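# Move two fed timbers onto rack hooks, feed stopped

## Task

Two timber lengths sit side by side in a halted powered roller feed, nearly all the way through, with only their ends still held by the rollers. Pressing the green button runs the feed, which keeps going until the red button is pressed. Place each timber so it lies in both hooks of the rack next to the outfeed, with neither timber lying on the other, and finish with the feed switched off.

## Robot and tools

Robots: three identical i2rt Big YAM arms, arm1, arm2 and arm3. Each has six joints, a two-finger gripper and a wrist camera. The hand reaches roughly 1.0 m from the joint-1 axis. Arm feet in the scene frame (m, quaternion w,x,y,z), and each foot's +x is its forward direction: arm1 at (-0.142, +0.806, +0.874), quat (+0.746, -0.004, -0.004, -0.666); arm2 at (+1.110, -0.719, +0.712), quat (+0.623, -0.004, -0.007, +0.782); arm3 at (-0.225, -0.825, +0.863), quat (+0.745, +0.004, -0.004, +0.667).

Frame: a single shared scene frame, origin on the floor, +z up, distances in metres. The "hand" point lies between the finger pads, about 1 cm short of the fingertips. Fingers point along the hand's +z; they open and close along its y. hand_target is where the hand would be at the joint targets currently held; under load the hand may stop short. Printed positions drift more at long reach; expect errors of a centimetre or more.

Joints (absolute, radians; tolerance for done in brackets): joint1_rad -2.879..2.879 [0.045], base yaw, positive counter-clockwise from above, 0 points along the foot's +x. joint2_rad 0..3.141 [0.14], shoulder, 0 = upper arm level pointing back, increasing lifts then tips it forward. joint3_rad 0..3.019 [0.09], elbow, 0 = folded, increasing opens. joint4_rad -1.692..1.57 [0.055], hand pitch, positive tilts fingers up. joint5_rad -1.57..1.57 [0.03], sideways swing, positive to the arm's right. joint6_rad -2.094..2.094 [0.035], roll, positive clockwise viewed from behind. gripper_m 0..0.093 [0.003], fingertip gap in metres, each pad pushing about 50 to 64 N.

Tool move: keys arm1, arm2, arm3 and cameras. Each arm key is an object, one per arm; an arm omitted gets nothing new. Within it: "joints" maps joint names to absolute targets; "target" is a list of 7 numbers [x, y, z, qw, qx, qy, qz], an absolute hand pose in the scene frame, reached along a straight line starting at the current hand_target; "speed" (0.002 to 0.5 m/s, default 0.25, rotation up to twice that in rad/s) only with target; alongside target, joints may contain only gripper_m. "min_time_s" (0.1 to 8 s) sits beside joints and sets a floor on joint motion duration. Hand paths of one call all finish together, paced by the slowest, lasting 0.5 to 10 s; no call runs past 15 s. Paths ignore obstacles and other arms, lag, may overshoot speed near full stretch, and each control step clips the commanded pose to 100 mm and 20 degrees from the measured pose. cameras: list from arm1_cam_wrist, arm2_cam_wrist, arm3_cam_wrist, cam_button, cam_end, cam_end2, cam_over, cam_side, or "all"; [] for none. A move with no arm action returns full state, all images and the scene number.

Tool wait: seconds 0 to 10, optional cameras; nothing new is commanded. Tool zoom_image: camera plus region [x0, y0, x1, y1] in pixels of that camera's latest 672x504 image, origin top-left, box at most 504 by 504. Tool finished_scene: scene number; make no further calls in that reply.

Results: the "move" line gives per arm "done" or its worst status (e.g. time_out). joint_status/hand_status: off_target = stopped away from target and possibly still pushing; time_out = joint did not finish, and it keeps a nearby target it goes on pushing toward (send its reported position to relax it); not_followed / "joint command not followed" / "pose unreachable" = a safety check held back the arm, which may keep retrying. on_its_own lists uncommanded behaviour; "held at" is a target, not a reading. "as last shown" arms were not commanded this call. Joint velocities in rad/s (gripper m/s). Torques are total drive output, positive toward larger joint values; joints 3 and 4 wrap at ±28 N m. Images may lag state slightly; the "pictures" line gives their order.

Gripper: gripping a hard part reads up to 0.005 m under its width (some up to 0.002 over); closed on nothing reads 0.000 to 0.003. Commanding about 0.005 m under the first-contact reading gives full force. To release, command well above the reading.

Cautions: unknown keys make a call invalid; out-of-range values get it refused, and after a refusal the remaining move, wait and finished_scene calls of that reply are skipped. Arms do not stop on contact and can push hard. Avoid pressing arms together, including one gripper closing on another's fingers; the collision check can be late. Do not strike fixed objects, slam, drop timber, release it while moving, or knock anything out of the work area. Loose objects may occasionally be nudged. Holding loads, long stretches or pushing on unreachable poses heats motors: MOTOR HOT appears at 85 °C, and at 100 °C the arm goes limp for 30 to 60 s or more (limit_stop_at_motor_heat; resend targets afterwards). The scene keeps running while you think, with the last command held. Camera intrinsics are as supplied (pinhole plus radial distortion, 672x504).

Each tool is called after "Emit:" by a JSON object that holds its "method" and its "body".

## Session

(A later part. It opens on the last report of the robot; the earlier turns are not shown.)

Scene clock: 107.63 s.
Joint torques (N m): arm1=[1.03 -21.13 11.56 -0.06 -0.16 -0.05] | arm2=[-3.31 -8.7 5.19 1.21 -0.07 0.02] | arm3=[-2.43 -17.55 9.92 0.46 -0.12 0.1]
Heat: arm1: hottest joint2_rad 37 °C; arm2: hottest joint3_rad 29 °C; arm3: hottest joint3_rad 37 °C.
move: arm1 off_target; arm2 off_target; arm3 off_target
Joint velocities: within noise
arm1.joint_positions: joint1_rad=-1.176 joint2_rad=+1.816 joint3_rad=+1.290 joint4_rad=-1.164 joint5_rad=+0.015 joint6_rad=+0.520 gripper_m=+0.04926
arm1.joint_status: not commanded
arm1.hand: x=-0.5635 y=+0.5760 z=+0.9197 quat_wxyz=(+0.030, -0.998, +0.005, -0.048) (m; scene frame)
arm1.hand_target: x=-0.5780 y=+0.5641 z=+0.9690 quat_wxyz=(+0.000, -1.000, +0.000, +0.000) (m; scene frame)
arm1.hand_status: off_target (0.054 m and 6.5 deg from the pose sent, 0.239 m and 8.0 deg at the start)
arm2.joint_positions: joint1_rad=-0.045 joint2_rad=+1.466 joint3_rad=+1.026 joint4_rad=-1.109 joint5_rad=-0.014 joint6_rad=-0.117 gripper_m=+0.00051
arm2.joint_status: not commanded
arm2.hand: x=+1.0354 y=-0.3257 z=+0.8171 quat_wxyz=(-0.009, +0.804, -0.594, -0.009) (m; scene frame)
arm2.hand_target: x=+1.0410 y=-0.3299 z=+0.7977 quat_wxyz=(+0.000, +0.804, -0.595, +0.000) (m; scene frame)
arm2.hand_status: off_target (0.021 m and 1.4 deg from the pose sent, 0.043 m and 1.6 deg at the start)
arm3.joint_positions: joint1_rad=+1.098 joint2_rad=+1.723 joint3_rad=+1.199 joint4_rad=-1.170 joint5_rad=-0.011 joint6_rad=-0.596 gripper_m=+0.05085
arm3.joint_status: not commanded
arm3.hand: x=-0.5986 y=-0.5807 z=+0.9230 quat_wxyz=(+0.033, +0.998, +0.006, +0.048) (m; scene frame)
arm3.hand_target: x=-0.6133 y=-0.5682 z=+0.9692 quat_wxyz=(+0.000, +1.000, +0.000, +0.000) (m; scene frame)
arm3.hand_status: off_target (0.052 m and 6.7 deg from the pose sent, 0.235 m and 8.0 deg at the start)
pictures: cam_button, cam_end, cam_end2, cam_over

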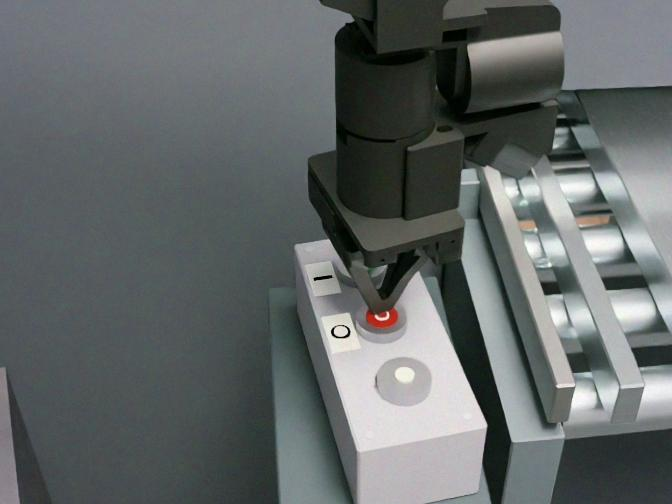

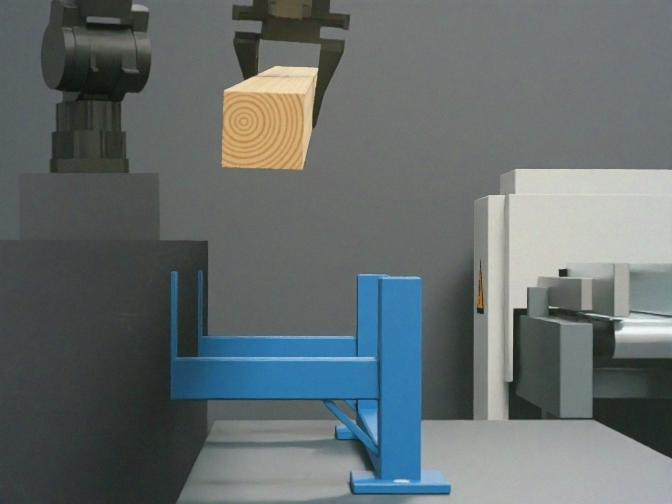

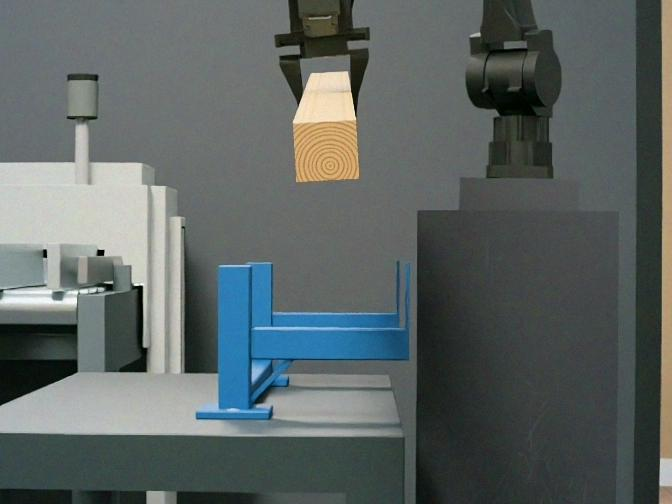

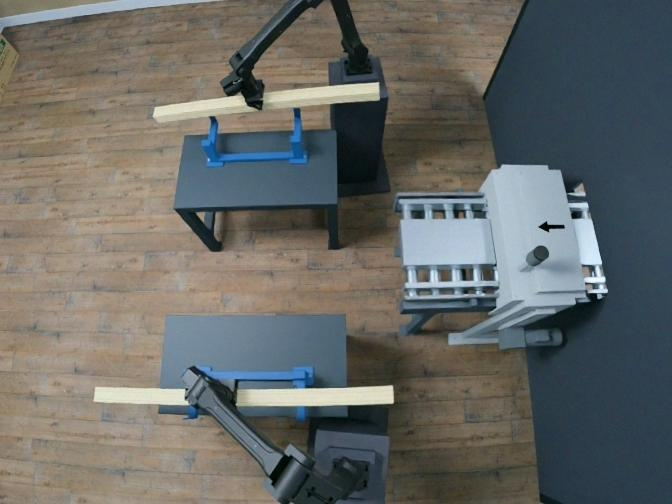

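Emit:
{"method": "move", "body": {"arm1": {"target":[-0.58,0.57,0.80,0,1,0,0],"speed":0.13}, "arm2": {"target":[1.035,-0.34,0.88,0,-0.804,0.595,0],"speed":0.13}, "arm3": {"target":[-0.615,-0.568,0.795,0,1,0,0],"speed":0.13}, "cameras": ["cam_end","cam_end2","cam_button"]}}

Scene clock: 126.63 s.
Joint torques (N m): arm1=[-0.26 -19.55 8.39 0.08 -0.11 -0.06] | arm2=[-2.08 -10.87 11.48 -0.31 -0.08 0.19] | arm3=[-1.96 -15.79 7.06 0.57 -0.14 0.12]
Heat: arm1: hottest joint2_rad 34 °C; arm2: hottest joint3_rad 28 °C; arm3: hottest joint3_rad 38 °C.
move: arm1 off_target; arm2 off_target; arm3 off_target
Joint velocities: within noise
arm1.joint_positions: joint1_rad=-1.177 joint2_rad=+2.038 joint3_rad=+1.142 joint4_rad=-0.759 joint5_rad=+0.014 joint6_rad=+0.505 gripper_m=+0.04926
arm1.joint_status: not commanded
arm1.hand: x=-0.5548 y=+0.5794 z=+0.7686 quat_wxyz=(+0.021, -0.999, -0.001, -0.034) (m; scene frame)
arm1.hand_target: x=-0.5792 y=+0.5705 z=+0.8001 quat_wxyz=(+0.000, -1.000, +0.000, +0.000) (m; scene frame)
arm1.hand_status: off_target (0.041 m and 4.6 deg from the pose sent, 0.121 m and 6.5 deg at the start)
arm2.joint_positions: joint1_rad=-0.045 joint2_rad=+1.395 joint3_rad=+1.060 joint4_rad=-1.297 joint5_rad=-0.014 joint6_rad=-0.117 gripper_m=+0.00051
arm2.joint_status: not commanded
arm2.hand: x=+1.0407 y=-0.3580 z=+0.8554 quat_wxyz=(+0.019, +0.803, -0.595, +0.022) (m; scene frame)
arm2.hand_target: x=+1.0353 y=-0.3412 z=+0.8800 quat_wxyz=(+0.000, +0.804, -0.595, +0.000) (m; scene frame)
arm2.hand_status: off_target (0.031 m and 3.3 deg from the pose sent, 0.064 m and 1.4 deg at the start)
arm3.joint_positions: joint1_rad=+1.098 joint2_rad=+1.966 joint3_rad=+1.045 joint4_rad=-0.733 joint5_rad=-0.011 joint6_rad=-0.593 gripper_m=+0.05085
arm3.joint_status: not commanded
arm3.hand: x=-0.5934 y=-0.5821 z=+0.7682 quat_wxyz=(+0.021, +0.999, +0.004, +0.032) (m; scene frame)
arm3.hand_target: x=-0.6142 y=-0.5686 z=+0.7951 quat_wxyz=(+0.000, +1.000, +0.000, +0.000) (m; scene frame)
arm3.hand_status: off_target (0.037 m and 4.4 deg from the pose sent, 0.130 m and 6.7 deg at the start)
pictures: cam_button, cam_end, cam_end2

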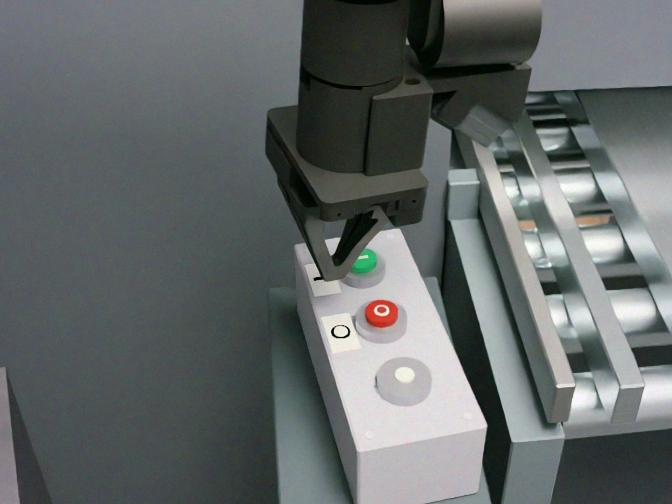

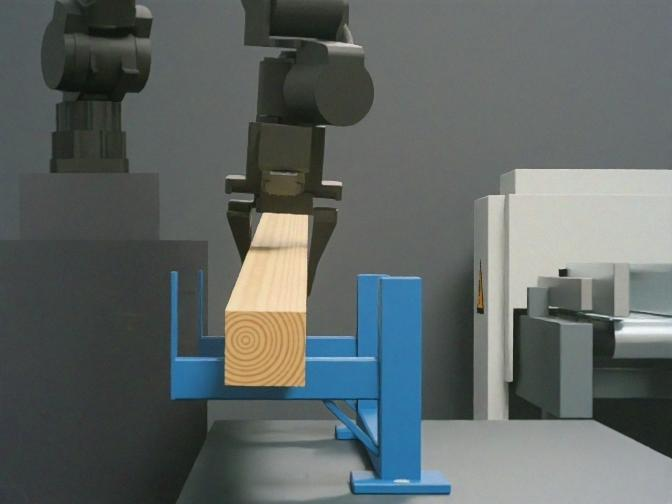

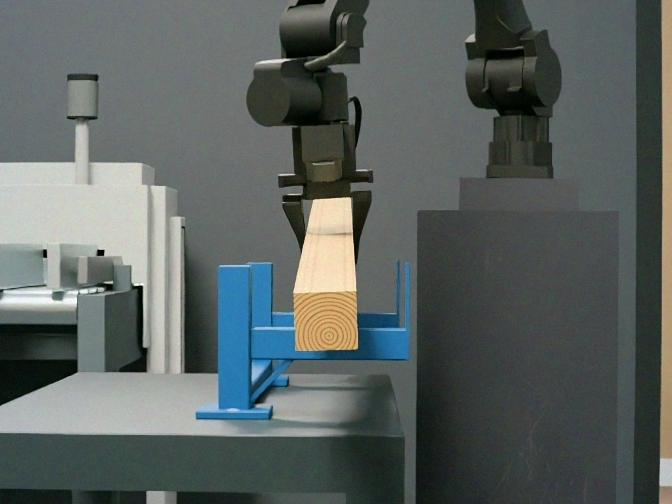

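Emit:
{"method": "move", "body": {"arm1": {"target":[-0.575,0.57,0.74,0,1,0,0],"speed":0.07}, "arm3": {"target":[-0.61,-0.569,0.735,0,1,0,0],"speed":0.07}, "cameras": ["cam_end","cam_end2","cam_side"]}}

Scene clock: 133.47 s.
Joint torques (N m): arm1=[0.15 -17.38 6.72 0.28 -0.11 -0.04] | arm2=[-2.02 -10.81 11.48 -0.31 -0.08 0.18] | arm3=[-2.14 -14.97 5.52 0.43 0.01 0.11]
Heat: arm1: hottest joint2_rad 34 °C; arm2: hottest joint3_rad 28 °C; arm3: hottest joint3_rad 37 °C.
move: arm1 off_target; arm3 off_target
Joint velocities: within noise
arm1.joint_positions: joint1_rad=-1.178 joint2_rad=+2.121 joint3_rad=+1.136 joint4_rad=-0.629 joint5_rad=+0.014 joint6_rad=+0.505 gripper_m=+0.04898
arm1.joint_status: not commanded
arm1.hand: x=-0.5615 y=+0.5755 z=+0.7278 quat_wxyz=(+0.010, -1.000, +0.000, -0.016) (m; scene frame)
arm1.hand_target: x=-0.5748 y=+0.5702 z=+0.7401 quat_wxyz=(+0.000, -1.000, +0.000, +0.000) (m; scene frame)
arm1.hand_status: off_target (0.019 m and 2.2 deg from the pose sent, 0.036 m and 4.6 deg at the start)
arm2: as last shown
arm3.joint_positions: joint1_rad=+1.098 joint2_rad=+2.070 joint3_rad=+1.035 joint4_rad=-0.581 joint5_rad=-0.015 joint6_rad=-0.593 gripper_m=+0.05085
arm3.joint_status: not commanded
arm3.hand: x=-0.5985 y=-0.5790 z=+0.7196 quat_wxyz=(+0.013, +1.000, +0.004, +0.015) (m; scene frame)
arm3.hand_target: x=-0.6098 y=-0.5692 z=+0.7349 quat_wxyz=(+0.000, +1.000, +0.000, +0.000) (m; scene frame)
arm3.hand_status: off_target (0.022 m and 2.3 deg from the pose sent, 0.039 m and 4.4 deg at the start)
pictures: cam_end, cam_end2, cam_side

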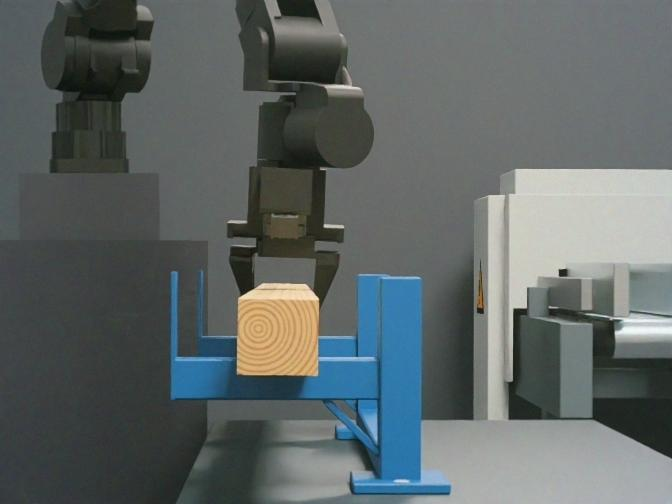

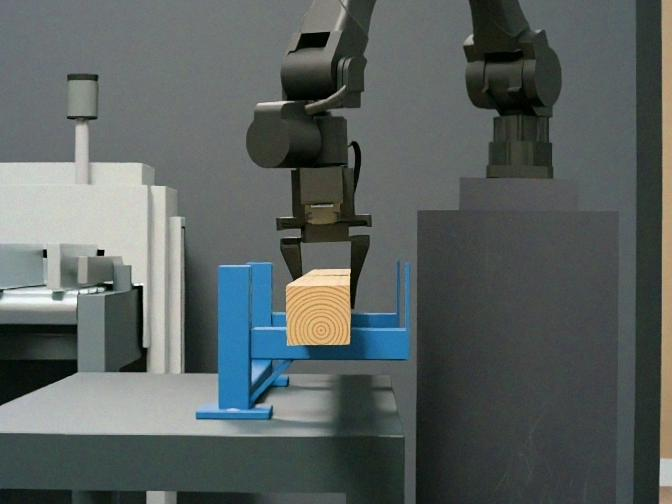

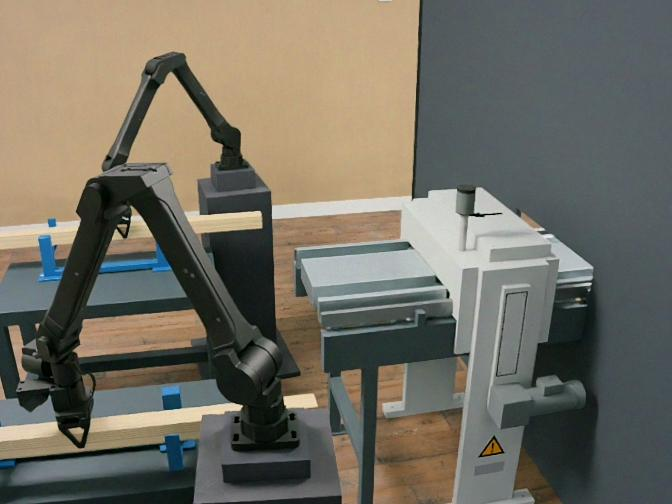

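Emit:
{"method": "move", "body": {"arm1": {"target":[-0.572,0.57,0.722,0,1,0,0],"speed":0.06}, "arm3": {"target":[-0.607,-0.57,0.715,0,1,0,0],"speed":0.06}, "cameras": ["cam_end","cam_end2","cam_side"]}}

Scene clock: 140.67 s.
Joint torques (N m): arm1=[0.38 -14.51 6.64 1.68 -0.11 -0.02] | arm2=[-2.02 -10.87 11.48 -0.32 -0.07 0.19] | arm3=[-2.32 -12.04 5.29 1.48 0.01 0.09]
Heat: arm1: hottest joint2_rad 34 °C; arm2: hottest joint3_rad 29 °C; arm3: hottest joint3_rad 35 °C.
move: arm1 off_target; arm3 off_target
Joint velocities: within noise
arm1.joint_positions: joint1_rad=-1.178 joint2_rad=+2.121 joint3_rad=+1.132 joint4_rad=-0.618 joint5_rad=+0.014 joint6_rad=+0.505 gripper_m=+0.04898
arm1.joint_status: not commanded
arm1.hand: x=-0.5617 y=+0.5753 z=+0.7269 quat_wxyz=(+0.009, -1.000, +0.000, -0.013) (m; scene frame)
arm1.hand_target: x=-0.5718 y=+0.5703 z=+0.7224 quat_wxyz=(+0.000, -1.000, +0.000, +0.000) (m; scene frame)
arm1.hand_status: off_target (0.013 m and 1.8 deg from the pose sent, 0.013 m and 2.2 deg at the start)
arm2: as last shown
arm3.joint_positions: joint1_rad=+1.098 joint2_rad=+2.073 joint3_rad=+1.032 joint4_rad=-0.562 joint5_rad=-0.015 joint6_rad=-0.593 gripper_m=+0.05085
arm3.joint_status: not commanded
arm3.hand: x=-0.6004 y=-0.5777 z=+0.7179 quat_wxyz=(+0.009, +1.000, +0.005, +0.009) (m; scene frame)
arm3.hand_target: x=-0.6069 y=-0.5701 z=+0.7153 quat_wxyz=(+0.000, +1.000, +0.000, +0.000) (m; scene frame)
arm3.hand_status: off_target (0.011 m and 1.6 deg from the pose sent, 0.013 m and 2.3 deg at the start)
pictures: cam_end, cam_end2, cam_side

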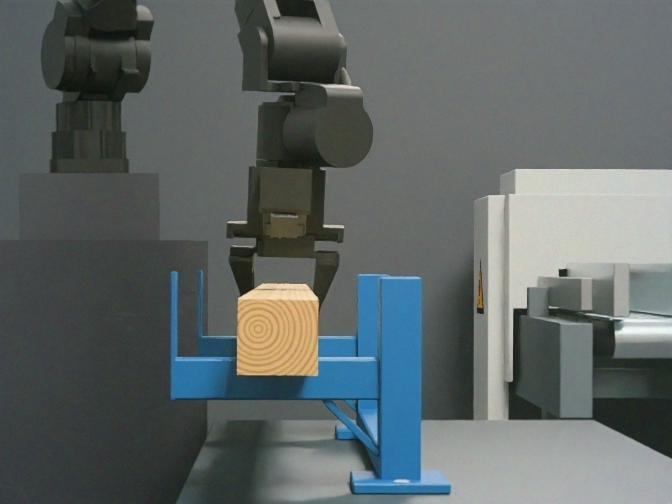

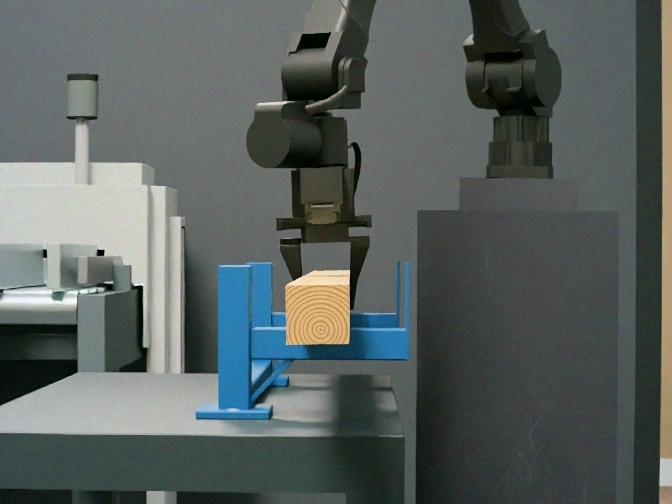

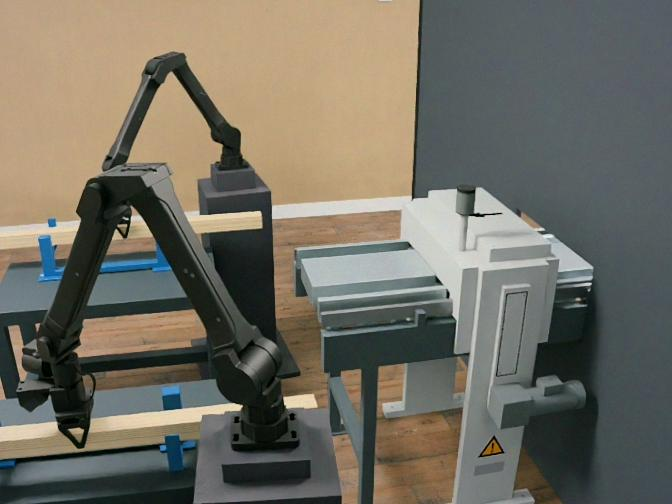

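Seated. Release and raise.

Emit:
{"method": "move", "body": {"arm1": {"joints":{"gripper_m":0.07}}, "arm3": {"joints":{"gripper_m":0.07}}}}

Emit:
{"method": "move", "body": {"arm1": {"target":[-0.567,0.572,0.88,0,1,0,0],"speed":0.2}, "arm3": {"target":[-0.60,-0.576,0.88,0,1,0,0],"speed":0.2}, "cameras": ["arm1_cam_wrist","arm3_cam_wrist","cam_end","cam_end2","cam_over","cam_button"]}}

Scene clock: 149.30 s.
Joint torques (N m): arm1=[0.91 -14.68 6.63 0.66 -0.1 -0.01] | arm2=[-2.02 -10.87 11.48 -0.32 -0.07 0.19] | arm3=[-2.32 -12.16 5.3 1.01 -0.04 0.09]
Heat: arm1: hottest joint2_rad 33 °C; arm2: hottest joint3_rad 29 °C; arm3: hottest joint3_rad 35 °C.
move: arm1 done; arm3 done
Joint velocities: within noise
arm1.joint_positions: joint1_rad=-1.178 joint2_rad=+2.122 joint3_rad=+1.132 joint4_rad=-0.595 joint5_rad=+0.014 joint6_rad=+0.505 gripper_m=+0.06987
arm1.joint_status: all done
arm1.hand: x=-0.5663 y=+0.5728 z=+0.7260 quat_wxyz=(+0.004, -1.000, +0.000, -0.004) (m; scene frame)
arm1.hand_target: x=-0.5718 y=+0.5703 z=+0.7223 quat_wxyz=(+0.000, -1.000, +0.000, +0.000) (m; scene frame)
arm1.hand_status: not commanded
arm2: as last shown
arm3.joint_positions: joint1_rad=+1.098 joint2_rad=+2.073 joint3_rad=+1.032 joint4_rad=-0.548 joint5_rad=-0.014 joint6_rad=-0.593 gripper_m=+0.06988
arm3.joint_status: all done
arm3.hand: x=-0.6032 y=-0.5756 z=+0.7177 quat_wxyz=(+0.004, +1.000, +0.005, +0.004) (m; scene frame)
arm3.hand_target: x=-0.6069 y=-0.5700 z=+0.7153 quat_wxyz=(+0.000, +1.000, +0.000, +0.000) (m; scene frame)
arm3.hand_status: not commanded
pictures: none

Scene clock: 150.93 s.
Joint torques (N m): arm1=[0.73 -14.15 10.86 -0.18 -0.11 0.03] | arm2=[-2.08 -10.81 11.48 -0.32 -0.07 0.19] | arm3=[-2.43 -11.28 9.37 0.29 -0.04 0.08]
Heat: arm1: hottest joint2_rad 33 °C; arm2: hottest joint3_rad 29 °C; arm3: hottest joint3_rad 35 °C.
move: arm1 off_target; arm3 off_target
Joint velocities: within noise
arm1.joint_positions: joint1_rad=-1.178 joint2_rad=+1.820 joint3_rad=+1.142 joint4_rad=-0.924 joint5_rad=+0.014 joint6_rad=+0.505 gripper_m=+0.06995
arm1.joint_status: not commanded
arm1.hand: x=-0.5551 y=+0.5808 z=+0.8694 quat_wxyz=(+0.008, -1.000, +0.000, -0.011) (m; scene frame)
arm1.hand_target: x=-0.5667 y=+0.5723 z=+0.8802 quat_wxyz=(+0.000, -1.000, +0.000, +0.000) (m; scene frame)
arm1.hand_status: off_target (0.018 m and 1.5 deg from the pose sent, 0.154 m and 0.6 deg at the start)
arm2: as last shown
arm3.joint_positions: joint1_rad=+1.098 joint2_rad=+1.729 joint3_rad=+1.037 joint4_rad=-0.916 joint5_rad=-0.014 joint6_rad=-0.593 gripper_m=+0.06996
arm3.joint_status: not commanded
arm3.hand: x=-0.5875 y=-0.5879 z=+0.8677 quat_wxyz=(+0.010, +1.000, +0.004, +0.012) (m; scene frame)
arm3.hand_target: x=-0.5995 y=-0.5763 z=+0.8802 quat_wxyz=(+0.000, +1.000, +0.000, +0.000) (m; scene frame)
arm3.hand_status: off_target (0.021 m and 1.9 deg from the pose sent, 0.162 m and 0.9 deg at the start)
pictures: arm1_cam_wrist, arm3_cam_wrist, cam_button, cam_end, cam_end2, cam_over

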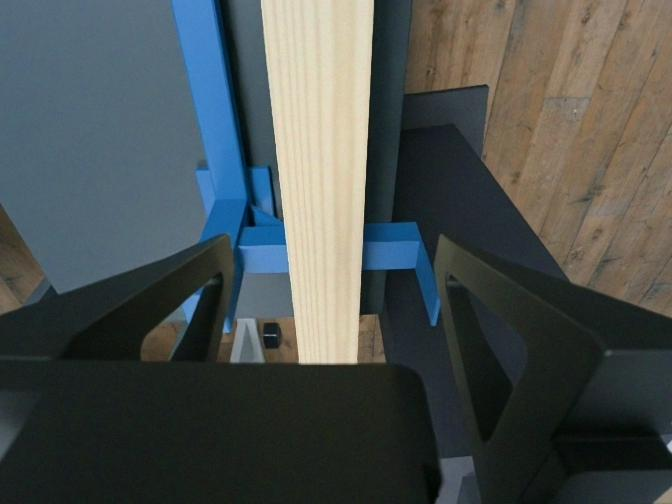

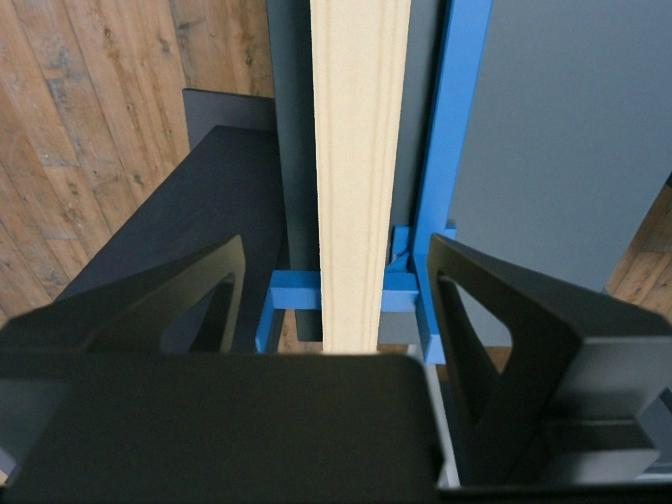

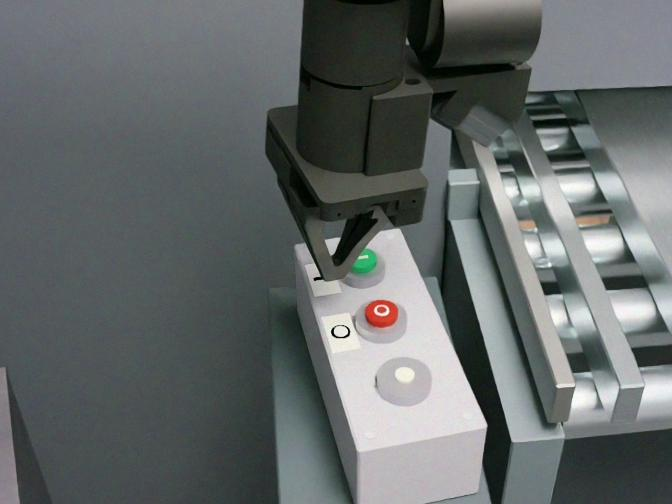

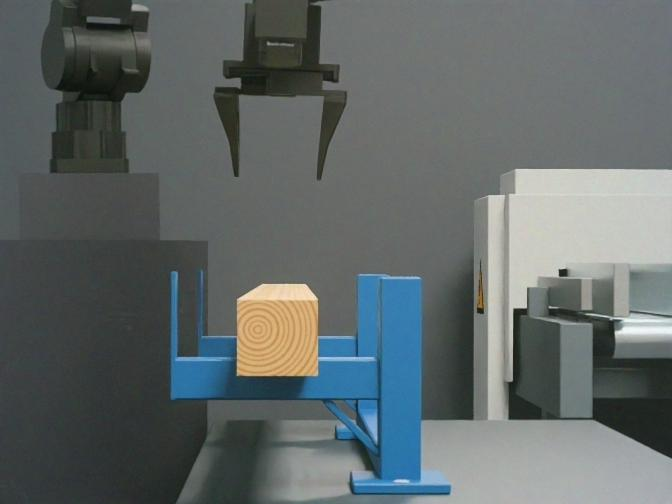

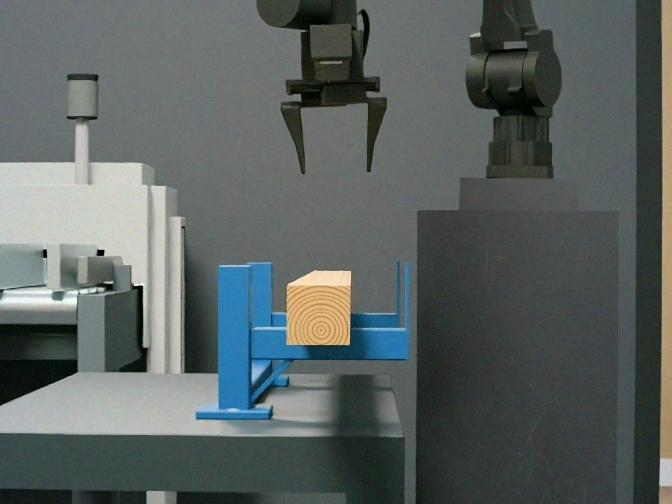

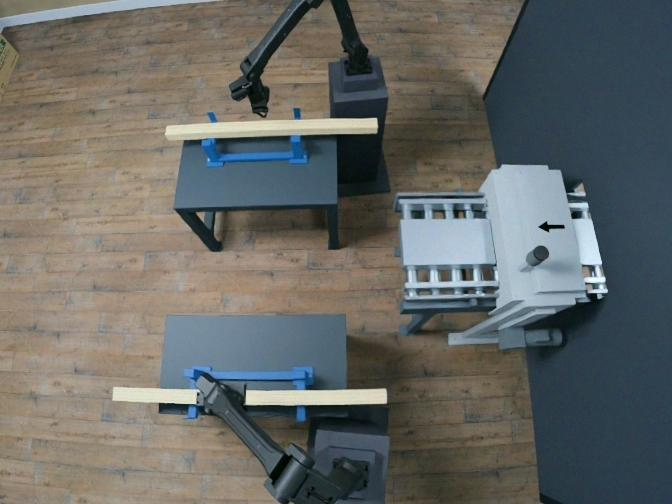

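Emit:
{"method": "finished_scene", "body": {"scene": 2}}

The scene is finished: the task was done.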